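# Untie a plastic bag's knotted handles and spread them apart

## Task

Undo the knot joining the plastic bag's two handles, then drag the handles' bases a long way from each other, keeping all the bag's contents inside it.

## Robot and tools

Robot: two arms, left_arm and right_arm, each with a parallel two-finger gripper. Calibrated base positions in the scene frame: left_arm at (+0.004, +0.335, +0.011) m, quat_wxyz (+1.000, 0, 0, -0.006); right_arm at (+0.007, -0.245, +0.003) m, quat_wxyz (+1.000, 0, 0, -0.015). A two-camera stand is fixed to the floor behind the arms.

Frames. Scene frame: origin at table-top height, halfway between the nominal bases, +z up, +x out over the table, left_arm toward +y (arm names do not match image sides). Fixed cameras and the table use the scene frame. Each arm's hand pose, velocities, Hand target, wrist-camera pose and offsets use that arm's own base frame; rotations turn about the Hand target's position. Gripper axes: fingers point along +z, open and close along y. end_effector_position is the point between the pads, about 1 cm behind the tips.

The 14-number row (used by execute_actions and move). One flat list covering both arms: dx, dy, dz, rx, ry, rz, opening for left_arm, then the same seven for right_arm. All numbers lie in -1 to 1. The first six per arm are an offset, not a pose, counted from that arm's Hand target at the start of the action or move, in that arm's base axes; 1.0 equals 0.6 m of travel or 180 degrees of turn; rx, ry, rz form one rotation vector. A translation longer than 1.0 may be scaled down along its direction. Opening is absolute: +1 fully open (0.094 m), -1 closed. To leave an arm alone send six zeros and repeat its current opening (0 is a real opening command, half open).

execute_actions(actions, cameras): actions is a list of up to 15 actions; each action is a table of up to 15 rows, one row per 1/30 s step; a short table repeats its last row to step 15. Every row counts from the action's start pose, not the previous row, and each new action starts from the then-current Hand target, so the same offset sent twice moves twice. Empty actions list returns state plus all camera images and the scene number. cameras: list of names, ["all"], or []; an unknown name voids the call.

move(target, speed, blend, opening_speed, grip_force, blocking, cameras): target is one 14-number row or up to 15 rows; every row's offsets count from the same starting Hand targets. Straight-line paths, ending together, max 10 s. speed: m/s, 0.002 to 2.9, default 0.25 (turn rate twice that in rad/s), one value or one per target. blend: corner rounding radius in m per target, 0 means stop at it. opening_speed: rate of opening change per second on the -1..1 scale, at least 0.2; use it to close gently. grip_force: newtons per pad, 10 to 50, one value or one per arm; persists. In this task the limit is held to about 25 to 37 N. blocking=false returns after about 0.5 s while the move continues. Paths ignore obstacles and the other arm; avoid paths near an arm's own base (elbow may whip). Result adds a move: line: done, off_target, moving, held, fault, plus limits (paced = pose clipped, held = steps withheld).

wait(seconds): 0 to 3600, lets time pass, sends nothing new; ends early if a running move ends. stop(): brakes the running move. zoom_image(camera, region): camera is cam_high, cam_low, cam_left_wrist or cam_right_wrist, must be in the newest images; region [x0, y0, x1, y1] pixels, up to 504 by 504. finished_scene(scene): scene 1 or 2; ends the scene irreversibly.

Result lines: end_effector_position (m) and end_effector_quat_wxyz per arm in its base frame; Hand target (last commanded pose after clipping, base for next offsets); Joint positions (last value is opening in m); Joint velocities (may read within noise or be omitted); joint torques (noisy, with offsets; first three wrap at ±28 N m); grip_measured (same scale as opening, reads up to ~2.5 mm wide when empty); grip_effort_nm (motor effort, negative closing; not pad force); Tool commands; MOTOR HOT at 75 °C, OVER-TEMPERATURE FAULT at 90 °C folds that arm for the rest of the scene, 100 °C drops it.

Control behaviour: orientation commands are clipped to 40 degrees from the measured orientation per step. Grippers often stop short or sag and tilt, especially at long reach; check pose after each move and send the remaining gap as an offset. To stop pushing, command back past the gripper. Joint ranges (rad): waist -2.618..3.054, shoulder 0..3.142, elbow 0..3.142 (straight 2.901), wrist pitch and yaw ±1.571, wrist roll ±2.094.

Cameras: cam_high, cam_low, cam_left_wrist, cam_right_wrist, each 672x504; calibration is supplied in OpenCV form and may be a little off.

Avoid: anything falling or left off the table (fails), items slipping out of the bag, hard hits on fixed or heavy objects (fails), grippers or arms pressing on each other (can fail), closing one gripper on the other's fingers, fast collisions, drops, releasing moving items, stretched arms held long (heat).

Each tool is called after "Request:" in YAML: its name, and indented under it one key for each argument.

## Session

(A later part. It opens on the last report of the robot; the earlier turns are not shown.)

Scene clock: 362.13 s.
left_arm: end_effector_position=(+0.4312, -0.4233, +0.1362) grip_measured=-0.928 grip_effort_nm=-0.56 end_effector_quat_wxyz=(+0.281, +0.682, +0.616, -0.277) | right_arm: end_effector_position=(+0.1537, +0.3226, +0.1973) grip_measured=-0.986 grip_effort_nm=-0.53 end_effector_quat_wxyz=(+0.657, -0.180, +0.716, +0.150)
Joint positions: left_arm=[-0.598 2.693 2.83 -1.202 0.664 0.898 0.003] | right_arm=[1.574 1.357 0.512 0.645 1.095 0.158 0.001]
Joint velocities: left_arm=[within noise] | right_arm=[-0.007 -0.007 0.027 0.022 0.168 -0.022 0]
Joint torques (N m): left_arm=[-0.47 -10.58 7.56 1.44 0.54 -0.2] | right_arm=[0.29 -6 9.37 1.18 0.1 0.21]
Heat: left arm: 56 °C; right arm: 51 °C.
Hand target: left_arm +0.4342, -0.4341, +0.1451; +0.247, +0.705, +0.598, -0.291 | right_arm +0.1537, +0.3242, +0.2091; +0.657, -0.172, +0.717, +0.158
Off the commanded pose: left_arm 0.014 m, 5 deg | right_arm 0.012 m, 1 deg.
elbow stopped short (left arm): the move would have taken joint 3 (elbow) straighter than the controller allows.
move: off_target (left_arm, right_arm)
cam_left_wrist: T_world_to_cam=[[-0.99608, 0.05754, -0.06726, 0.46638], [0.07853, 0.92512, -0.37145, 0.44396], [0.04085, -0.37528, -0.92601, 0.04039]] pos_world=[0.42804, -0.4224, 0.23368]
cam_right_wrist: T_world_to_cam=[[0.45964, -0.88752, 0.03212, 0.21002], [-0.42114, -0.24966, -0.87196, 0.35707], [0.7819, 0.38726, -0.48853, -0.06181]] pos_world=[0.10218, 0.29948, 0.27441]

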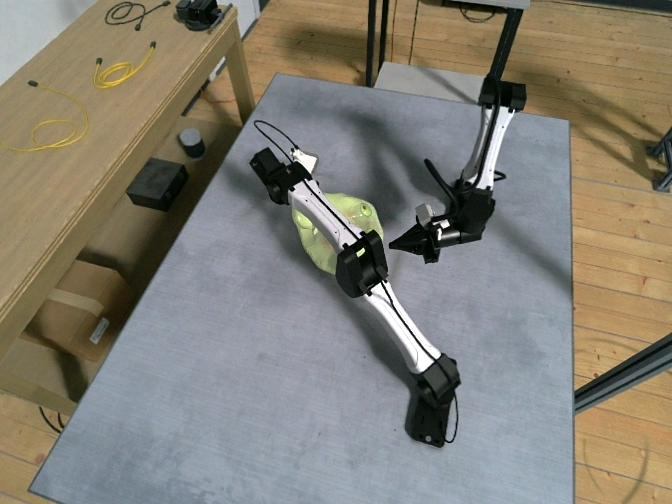

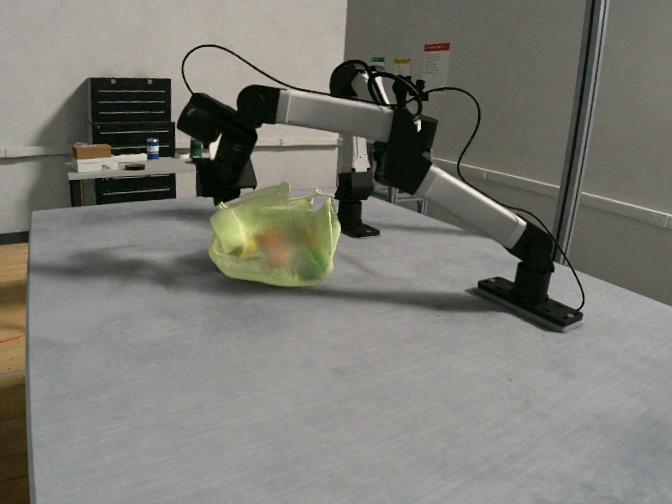

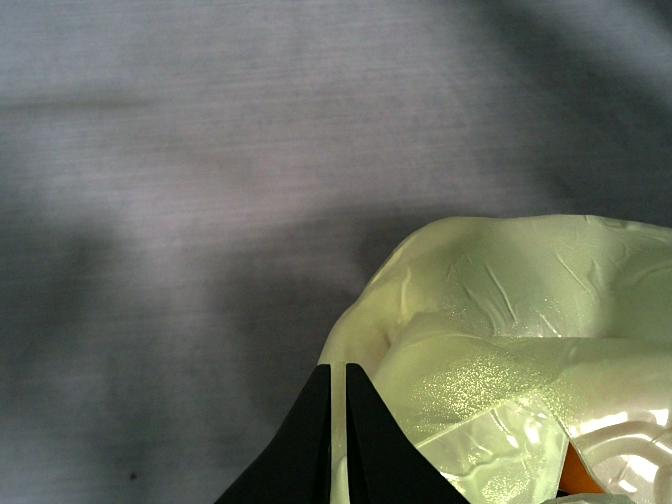

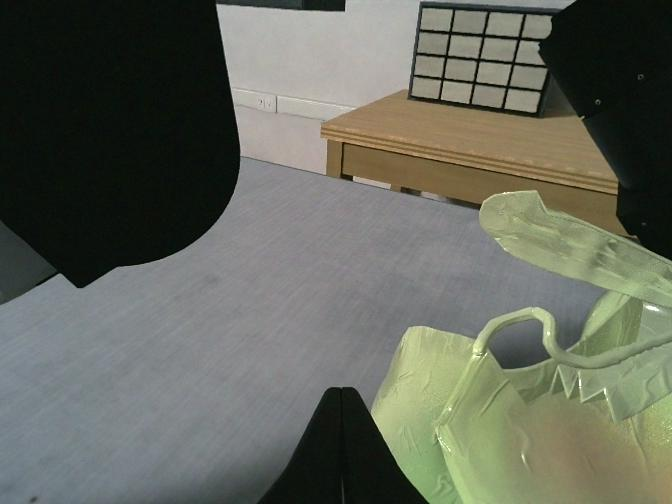

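Request:
move:
  target:
    - [0,0,0,0,0,0,-1,0,0,0,0,0,0,-0.3]
    - [0,0,0,0,0,0,-1,0.11,-0.045,-0.083,0,0,0,-0.3]
  cameras: ["cam_right_wrist","cam_low"]
  speed: 0.1

Request:
zoom_image:
  camera: "cam_right_wrist"
  region: [236, 220, 520, 504]

Scene clock: 375.63 s.
left_arm: end_effector_position=(+0.4313, -0.4233, +0.1362) grip_measured=-0.928 grip_effort_nm=-0.56 end_effector_quat_wxyz=(+0.281, +0.682, +0.616, -0.277) | right_arm: end_effector_position=(+0.2197, +0.2947, +0.1550) grip_measured=-0.303 grip_effort_nm=0.16 end_effector_quat_wxyz=(+0.651, -0.175, +0.725, +0.145)
Joint positions: left_arm=[-0.598 2.693 2.83 -1.202 0.664 0.898 0.003] | right_arm=[1.284 1.449 0.361 0.924 0.821 0.103 0.033]
Joint torques (N m): left_arm=[-0.47 -10.58 7.57 1.44 0.54 -0.21] | right_arm=[-0.62 -3.52 5.3 2.1 -0.11 -0.01]
Heat: left arm: 55 °C; right arm: 49 °C.
Hand target: left_arm +0.4342, -0.4341, +0.1451; +0.247, +0.705, +0.598, -0.291 | right_arm +0.2197, +0.2972, +0.1593; +0.657, -0.172, +0.717, +0.158
Off the commanded pose: left_arm 0.014 m, 5 deg | right_arm 0.005 m, 2 deg.
elbow stopped short (left arm): the move would have taken joint 3 (elbow) straighter than the controller allows.
move: done
cam_right_wrist: T_world_to_cam=[[0.44656, -0.89432, 0.02776, 0.16185], [-0.44186, -0.24739, -0.8623, 0.34359], [0.77804, 0.3728, -0.50564, -0.11557]] pos_world=[0.16946, 0.27283, 0.23335]
Images, in order (width x height): cam_low 672x504, cam_right_wrist 672x504.

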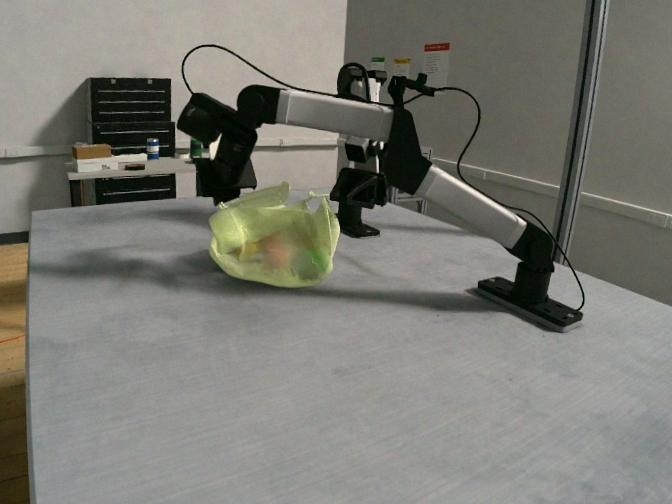

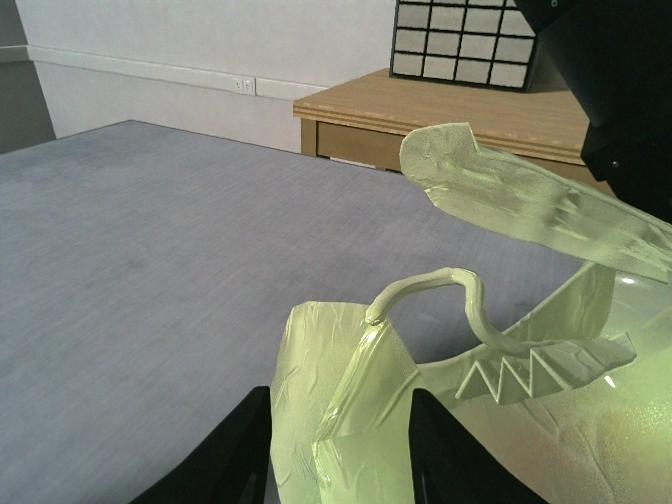

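Scaled by 1.775 from the camera's image (finer frame: 960x720).

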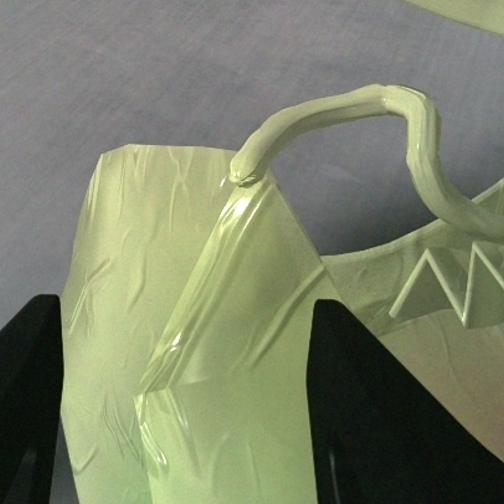

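Request:
zoom_image:
  camera: "cam_right_wrist"
  region: [440, 220, 672, 420]

Request:
zoom_image:
  camera: "cam_low"
  region: [190, 165, 350, 295]

Scaled by 2.172 from the camera's image (finer frame: 960x720).

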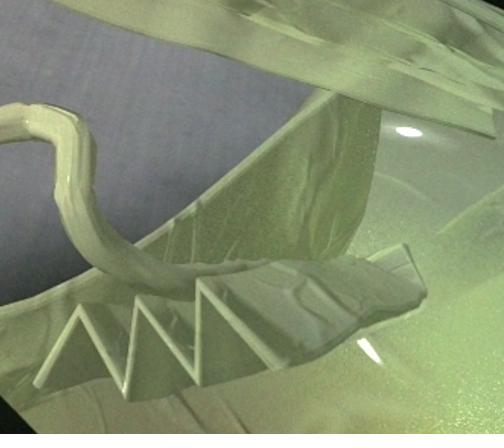

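Scaled by 3.150 from the camera's image (finer frame: 960x720).

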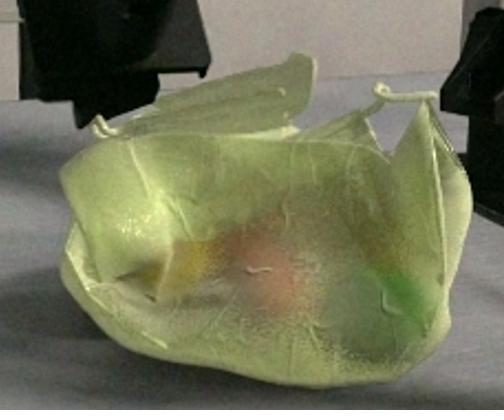

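Request:
move:
  target:
    - [0,0,0,0,0,0,-1,0.0775,0.025,-0.0177,0,0,0,-0.3]
    - [0,0,0,0,0,0,-1,0.0775,0.025,-0.0177,0,0,0,-1]
  cameras: ["cam_right_wrist"]
  speed: 0.08
  opening_speed: 0.5

Request:
zoom_image:
  camera: "cam_right_wrist"
  region: [236, 220, 520, 504]

Scene clock: 389.03 s.
left_arm: end_effector_position=(+0.4314, -0.4234, +0.1363) grip_measured=-0.928 grip_effort_nm=-0.56 end_effector_quat_wxyz=(+0.281, +0.682, +0.616, -0.277) | right_arm: end_effector_position=(+0.2630, +0.3019, +0.1326) grip_measured=-0.954 grip_effort_nm=-0.53 end_effector_quat_wxyz=(+0.642, -0.182, +0.732, +0.136)
Joint positions: left_arm=[-0.598 2.693 2.83 -1.201 0.664 0.897 0.003] | right_arm=[1.126 1.626 0.421 1.027 0.666 0.077 0.002]
Joint torques (N m): left_arm=[-0.47 -10.61 7.58 1.43 0.55 -0.2] | right_arm=[-0.61 -4.4 8.02 2.2 -0.11 0]
Heat: left arm: 55 °C; right arm: 52 °C.
Hand target: left_arm +0.4343, -0.4342, +0.1452; +0.247, +0.705, +0.598, -0.291 | right_arm +0.2662, +0.3122, +0.1487; +0.657, -0.172, +0.717, +0.158
Off the commanded pose: left_arm 0.014 m, 5 deg | right_arm 0.019 m, 4 deg.
elbow stopped short (left arm): the move would have taken joint 3 (elbow) straighter than the controller allows.
move: off_target (right_arm); target 2's new opening was sent with right_arm's hand 0.019 m and 4 deg from that target
cam_right_wrist: T_world_to_cam=[[0.44573, -0.89407, 0.04423, 0.14754], [-0.45765, -0.27006, -0.84712, 0.35405], [0.76933, 0.35735, -0.52955, -0.15319]] pos_world=[0.21413, 0.28227, 0.21227]

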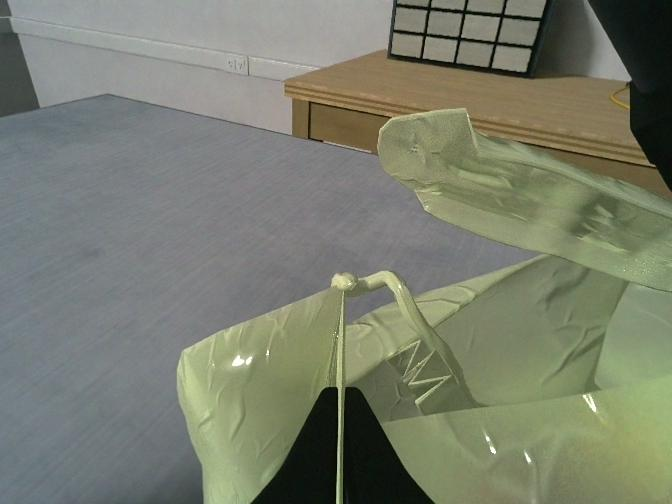

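Scaled by 1.775 from the camera's image (finer frame: 960x720).

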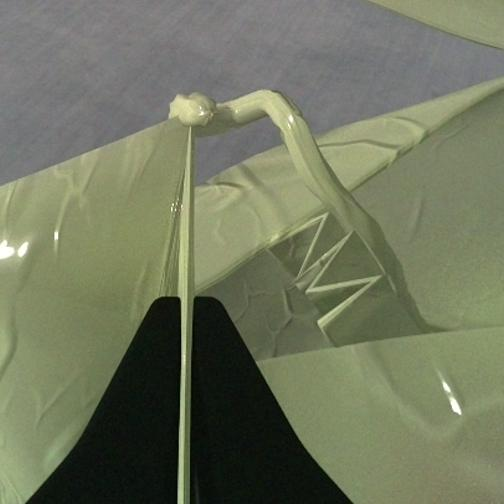

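Request:
move:
  target: [0.0,-0.02,-0.04,0,0,0,-1,-0.06,0.03,-0.04,0,0,0,-1]
  cameras: ["all"]
  speed: 0.06

Request:
zoom_image:
  camera: "cam_low"
  region: [170, 150, 370, 310]

Scene clock: 393.63 s.
left_arm: end_effector_position=(+0.4237, -0.4359, +0.1105) grip_measured=-0.928 grip_effort_nm=-0.56 end_effector_quat_wxyz=(+0.263, +0.686, +0.616, -0.284) | right_arm: end_effector_position=(+0.2341, +0.3194, +0.1136) grip_measured=-0.954 grip_effort_nm=-0.53 end_effector_quat_wxyz=(+0.647, -0.187, +0.727, +0.129)
Joint positions: left_arm=[-0.622 2.741 2.83 -1.184 0.664 0.889 0.003] | right_arm=[1.259 1.752 0.421 1.145 0.802 0.08 0.002]
Joint torques (N m): left_arm=[-0.49 -10.91 7.6 1.61 0.47 -0.19] | right_arm=[0.94 -4.7 6.48 2.1 0.07 0.26]
Heat: left arm: 56 °C; right arm: 52 °C.
Hand target: left_arm +0.4342, -0.4461, +0.1211; +0.247, +0.705, +0.598, -0.291 | right_arm +0.2302, +0.3302, +0.1246; +0.657, -0.172, +0.717, +0.158
Off the commanded pose: left_arm 0.018 m, 4 deg | right_arm 0.016 m, 4 deg.
elbow stopped short (left arm): the move would have taken joint 3 (elbow) straighter than the controller allows.
move: off_target (left_arm, right_arm)
cam_left_wrist: T_world_to_cam=[[-0.99642, 0.07688, -0.03527, 0.463], [0.08442, 0.93006, -0.35758, 0.44475], [0.00531, -0.35928, -0.93322, 0.03506]] pos_world=[0.42361, -0.43664, 0.20808]
cam_right_wrist: T_world_to_cam=[[0.44423, -0.89359, 0.06445, 0.17473], [-0.44193, -0.28113, -0.85186, 0.32988], [0.77933, 0.34995, -0.51979, -0.14821]] pos_world=[0.18366, 0.30074, 0.19271]

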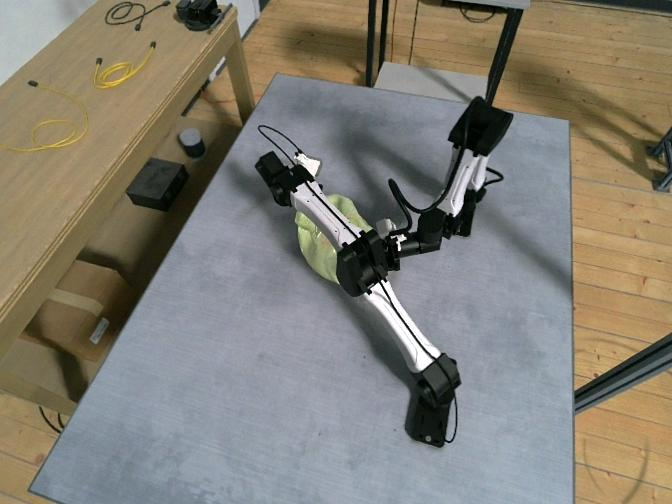

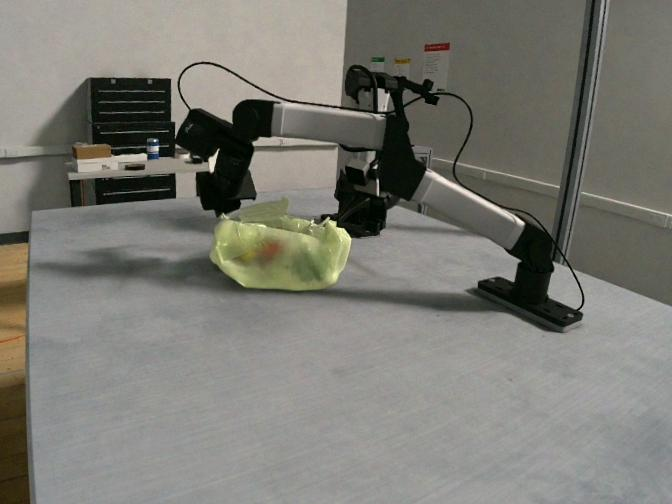

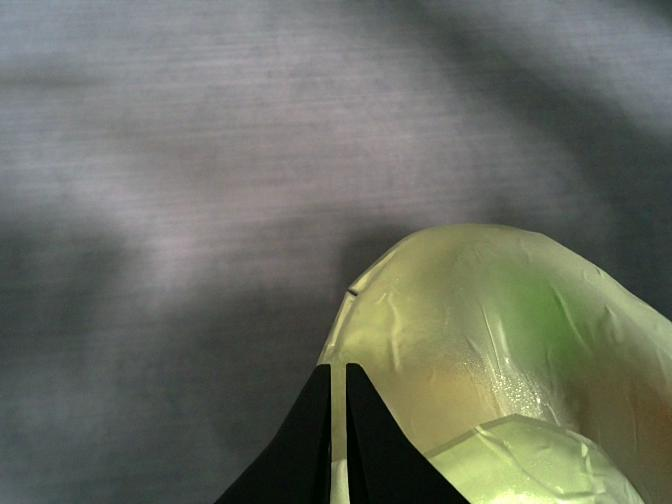

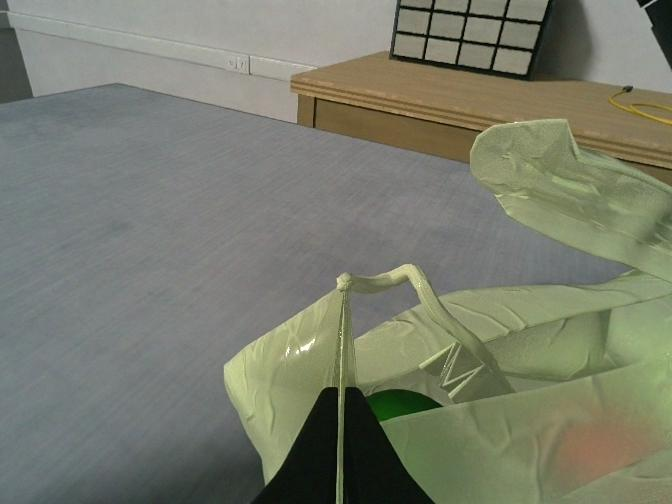

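Scaled by 2.520 from the camera's image (finer frame: 960x720).

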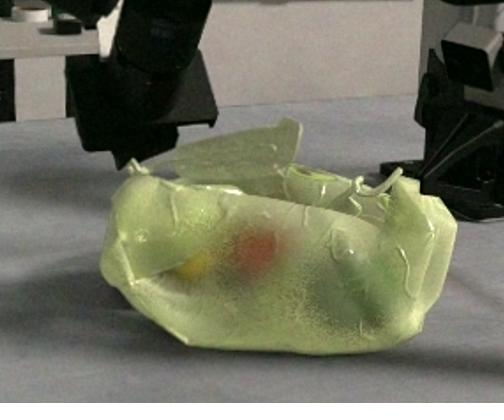

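Request:
move:
  target: [0,0,0,0,0,0,-0.6,0,0,0,0,0,0,-0.6]
  cameras: ["cam_left_wrist","cam_right_wrist"]
  opening_speed: 0.3

Scene clock: 396.70 s.
left_arm: end_effector_position=(+0.4277, -0.4388, +0.1131) grip_measured=-0.601 grip_effort_nm=0.08 end_effector_quat_wxyz=(+0.275, +0.686, +0.611, -0.282) | right_arm: end_effector_position=(+0.2317, +0.3212, +0.1138) grip_measured=-0.603 grip_effort_nm=0.16 end_effector_quat_wxyz=(+0.647, -0.188, +0.727, +0.134)
Joint positions: left_arm=[-0.622 2.741 2.83 -1.158 0.664 0.888 0.019] | right_arm=[1.267 1.752 0.421 1.146 0.802 0.084 0.019]
Joint torques (N m): left_arm=[-0.5 -10.82 7.65 1.43 0.46 -0.2] | right_arm=[0.46 -4.63 6.49 2.13 0.07 0.21]
Heat: left arm: 56 °C; right arm: 52 °C.
Hand target: left_arm +0.4342, -0.4461, +0.1211; +0.247, +0.705, +0.598, -0.291 | right_arm +0.2302, +0.3302, +0.1247; +0.657, -0.172, +0.717, +0.158
Off the commanded pose: left_arm 0.013 m, 4 deg | right_arm 0.014 m, 4 deg.
elbow stopped short (left arm): the move would have taken joint 3 (elbow) straighter than the controller allows.
move: done
cam_left_wrist: T_world_to_cam=[[-0.99556, 0.07514, -0.05664, 0.46854], [0.09083, 0.92457, -0.37002, 0.44428], [0.02457, -0.37352, -0.9273, 0.02129]] pos_world=[0.42558, -0.43802, 0.21068]
cam_right_wrist: T_world_to_cam=[[0.45068, -0.89073, 0.05912, 0.17557], [-0.44131, -0.27988, -0.85259, 0.32905], [0.77597, 0.35816, -0.51922, -0.1488]] pos_world=[0.18155, 0.30177, 0.19291]

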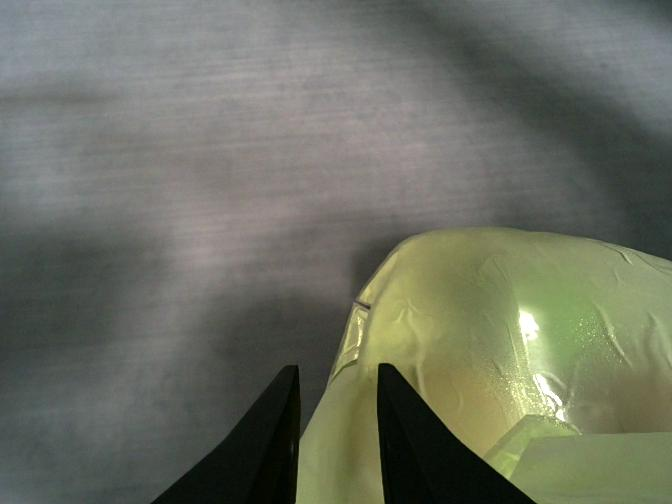

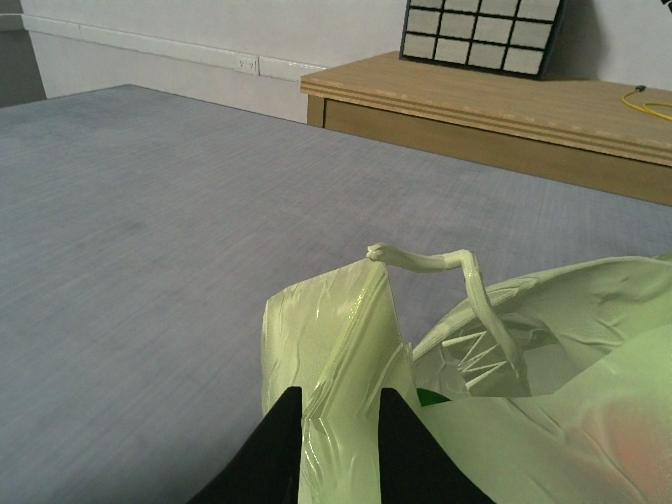

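Request:
move:
  target: [0.02,0.1,0.13,0,0,0,-0.6,-0.15,-0.07,0.03,0,0,0,-0.6]
  cameras: ["all"]
  speed: 0.1

Request:
zoom_image:
  camera: "cam_low"
  region: [170, 150, 370, 310]

Scene clock: 400.33 s.
left_arm: end_effector_position=(+0.4505, -0.3874, +0.1478) grip_measured=-0.601 grip_effort_nm=0.07 end_effector_quat_wxyz=(+0.286, +0.665, +0.631, -0.280) | right_arm: end_effector_position=(+0.1397, +0.2914, +0.1400) grip_measured=-0.603 grip_effort_nm=0.16 end_effector_quat_wxyz=(+0.657, -0.176, +0.714, +0.164)
Joint positions: left_arm=[-0.521 2.67 2.83 -1.249 0.698 0.924 0.019] | right_arm=[1.635 1.474 0.269 1.005 1.141 0.184 0.019]
Joint torques (N m): left_arm=[0.39 -16.9 7.5 0.92 0.59 0.08] | right_arm=[0.47 -5.79 5.44 1.11 0.28 0.18]
Heat: left arm: 57 °C; right arm: 52 °C.
Hand target: left_arm +0.4462, -0.3861, +0.1991; +0.247, +0.705, +0.598, -0.291 | right_arm +0.1402, +0.2882, +0.1427; +0.657, -0.172, +0.717, +0.158
Off the commanded pose: left_arm 0.052 m, 8 deg | right_arm 0.004 m, 1 deg.
elbow stopped short (left arm): the move would have taken joint 3 (elbow) straighter than the controller allows.
move: off_target (left_arm)
cam_left_wrist: T_world_to_cam=[[-0.99863, 0.01375, -0.05056, 0.46607], [0.03214, 0.92282, -0.38389, 0.43536], [0.04138, -0.38499, -0.922, 0.05928]] pos_world=[0.44899, -0.38535, 0.24534]
cam_right_wrist: T_world_to_cam=[[0.4716, -0.88177, 0.00853, 0.19055], [-0.42044, -0.23334, -0.8768, 0.28925], [0.77513, 0.40991, -0.48077, -0.07355]] pos_world=[0.08876, 0.26566, 0.21663]

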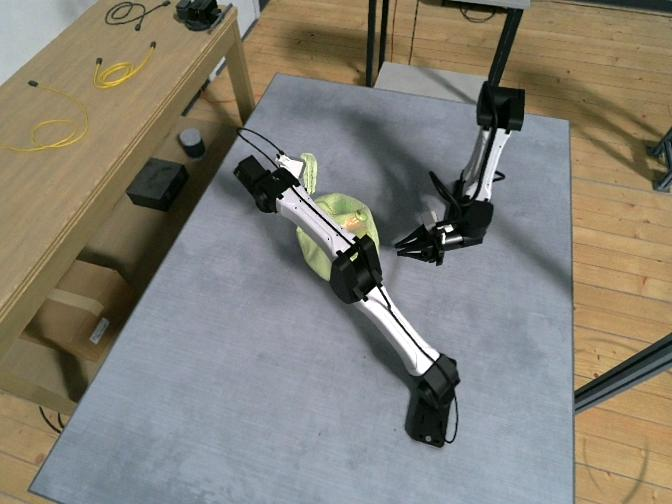

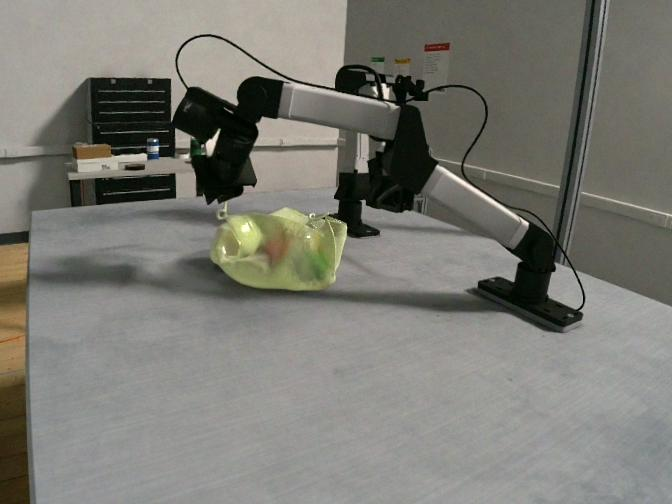

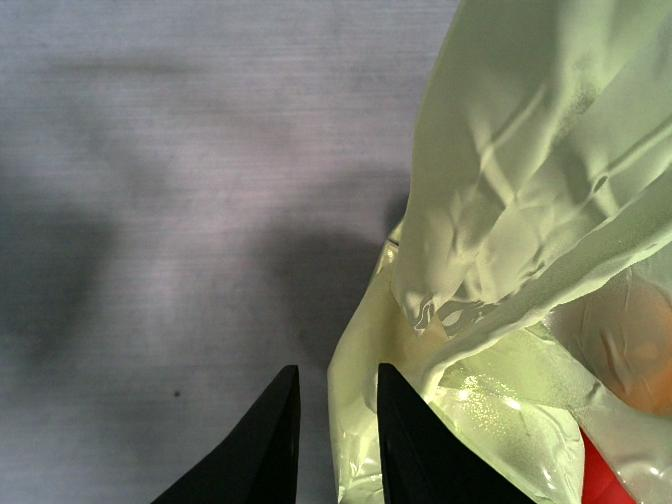

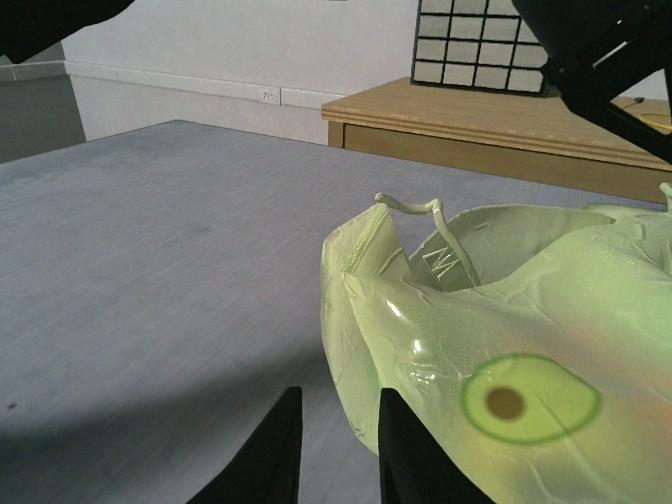

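Scaled by 2.520 from the camera's image (finer frame: 960x720).

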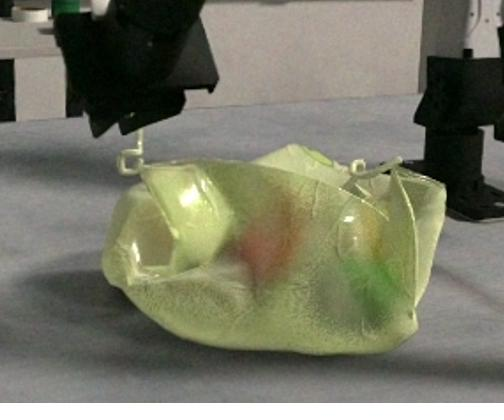

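Request:
move:
  target: [-0.03,0.17,0.1,0,0,0,-0.6,0,0,0,0,0,0,-0.6]
  cameras: ["cam_left_wrist","cam_low","cam_right_wrist"]
  speed: 0.1

Request:
zoom_image:
  camera: "cam_low"
  region: [170, 150, 370, 310]

Scene clock: 406.67 s.
left_arm: end_effector_position=(+0.4392, -0.2887, +0.2275) grip_measured=-0.601 grip_effort_nm=0.08 end_effector_quat_wxyz=(+0.298, +0.670, +0.624, -0.272) | right_arm: end_effector_position=(+0.1397, +0.2913, +0.1395) grip_measured=-0.603 grip_effort_nm=0.16 end_effector_quat_wxyz=(+0.657, -0.177, +0.715, +0.163)
Joint positions: left_arm=[-0.351 2.486 2.832 -1.547 0.763 1.142 0.019] | right_arm=[1.635 1.474 0.269 1.002 1.141 0.186 0.019]
Joint torques (N m): left_arm=[0.32 -15.12 4.14 0.74 0.65 0.08] | right_arm=[0.49 -5.86 5.5 1.13 0.29 0.21]
Heat: left arm: 60 °C; right arm: 50 °C.
Hand target: left_arm +0.4283, -0.2841, +0.2591; +0.247, +0.705, +0.598, -0.291 | right_arm +0.1402, +0.2882, +0.1427; +0.657, -0.172, +0.717, +0.158
Off the commanded pose: left_arm 0.034 m, 8 deg | right_arm 0.004 m, 1 deg.
elbow stopped short (left arm): the move would have taken joint 3 (elbow) straighter than the controller allows.
joint sent to its limit (left arm) — joint 4 (wrist pitch), lower limit. The joint targets are off in position and orientation.
move: off_target (left_arm)
cam_left_wrist: T_world_to_cam=[[-0.99628, 0.01749, -0.08434, 0.46524], [0.04909, 0.91987, -0.38914, 0.36812], [0.07077, -0.39184, -0.91731, 0.15521]] pos_world=[0.43445, -0.28594, 0.32486]
cam_right_wrist: T_world_to_cam=[[0.47147, -0.88183, 0.00976, 0.19026], [-0.42105, -0.23481, -0.87612, 0.28923], [0.77488, 0.40895, -0.482, -0.07327]] pos_world=[0.08886, 0.26566, 0.21622]
Images, in order (width x height): cam_low 672x504, cam_left_wrist 672x504, cam_right_wrist 672x504.

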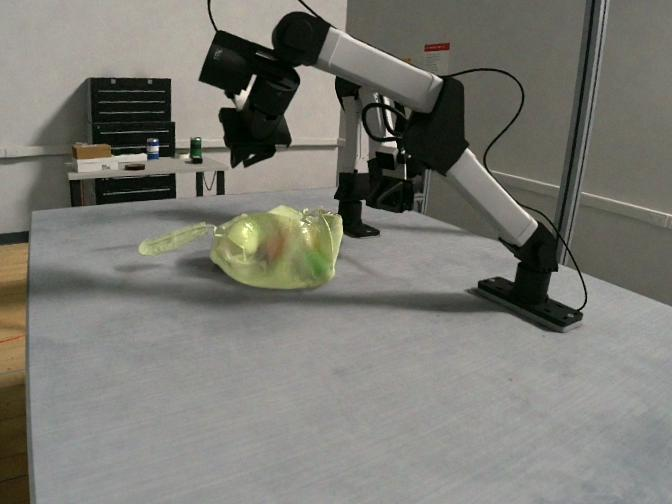

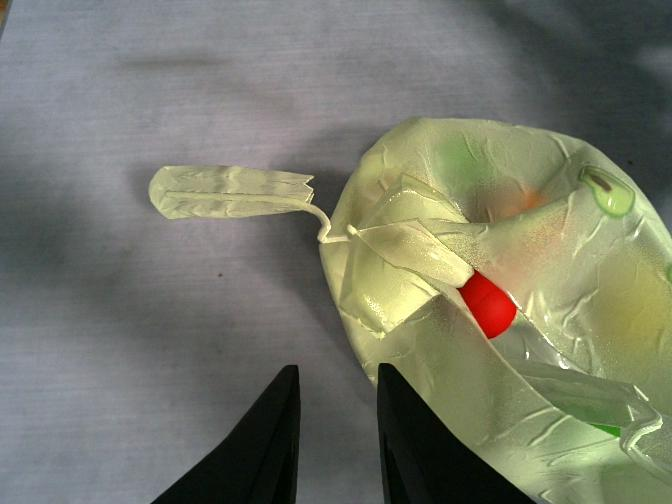

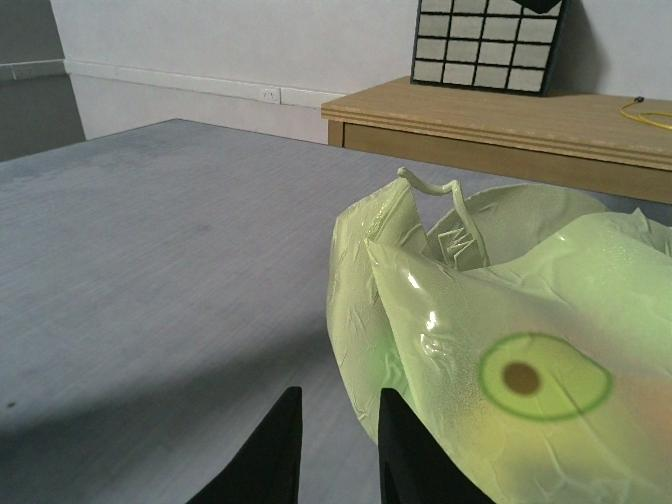

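Scaled by 2.520 from the camera's image (finer frame: 960x720).

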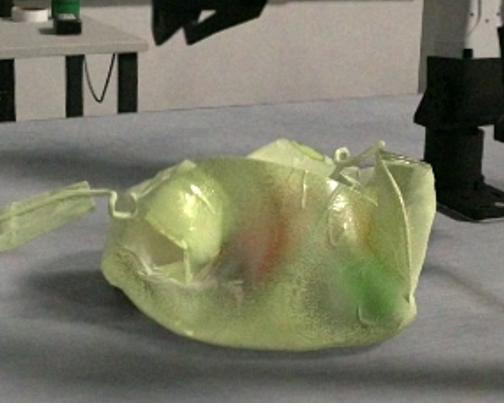

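Request:
wait:
  seconds: 2
  cameras: ["cam_left_wrist"]

Scene clock: 418.00 s.
left_arm: end_effector_position=(+0.4392, -0.2887, +0.2275) grip_measured=-0.601 grip_effort_nm=0.08 end_effector_quat_wxyz=(+0.298, +0.670, +0.624, -0.272) | right_arm: end_effector_position=(+0.1397, +0.2913, +0.1395) grip_measured=-0.603 grip_effort_nm=0.16 end_effector_quat_wxyz=(+0.657, -0.177, +0.715, +0.163)
Joint positions: left_arm=[-0.351 2.486 2.832 -1.547 0.763 1.142 0.019] | right_arm=[1.635 1.474 0.269 1.002 1.141 0.186 0.019]
Joint torques (N m): left_arm=[0.34 -15.13 4.14 0.74 0.65 0.08] | right_arm=[0.46 -5.87 5.5 1.13 0.29 0.2]
Heat: left arm: 65 °C; right arm: 49 °C.
Hand target: left_arm +0.4283, -0.2841, +0.2591; +0.247, +0.705, +0.598, -0.291 | right_arm +0.1402, +0.2882, +0.1427; +0.657, -0.172, +0.717, +0.158
Tool commands: left_gripper/opening=-0.6 right_gripper/opening=-0.6
Off the commanded pose: left_arm 0.034 m, 8 deg | right_arm 0.004 m, 1 deg.
wait: 2.00 s; at rest from the start
cam_left_wrist: T_world_to_cam=[[-0.99628, 0.01749, -0.08434, 0.46524], [0.04909, 0.91987, -0.38914, 0.36812], [0.07077, -0.39184, -0.91731, 0.15521]] pos_world=[0.43445, -0.28594, 0.32486]

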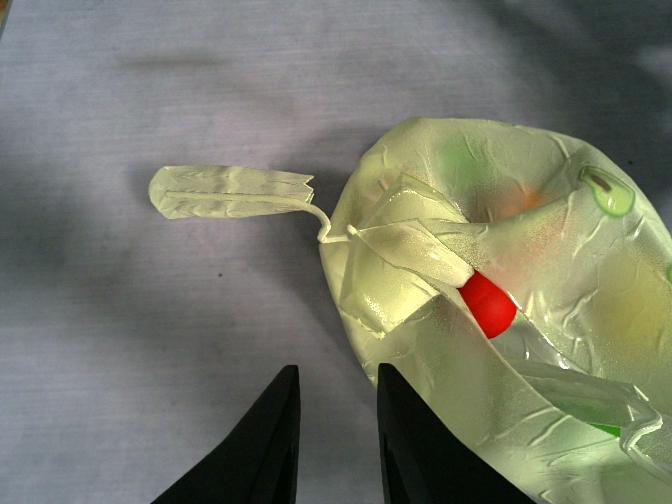

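Request:
finished_scene:
  scene: 1

The scene is finished: the task was done.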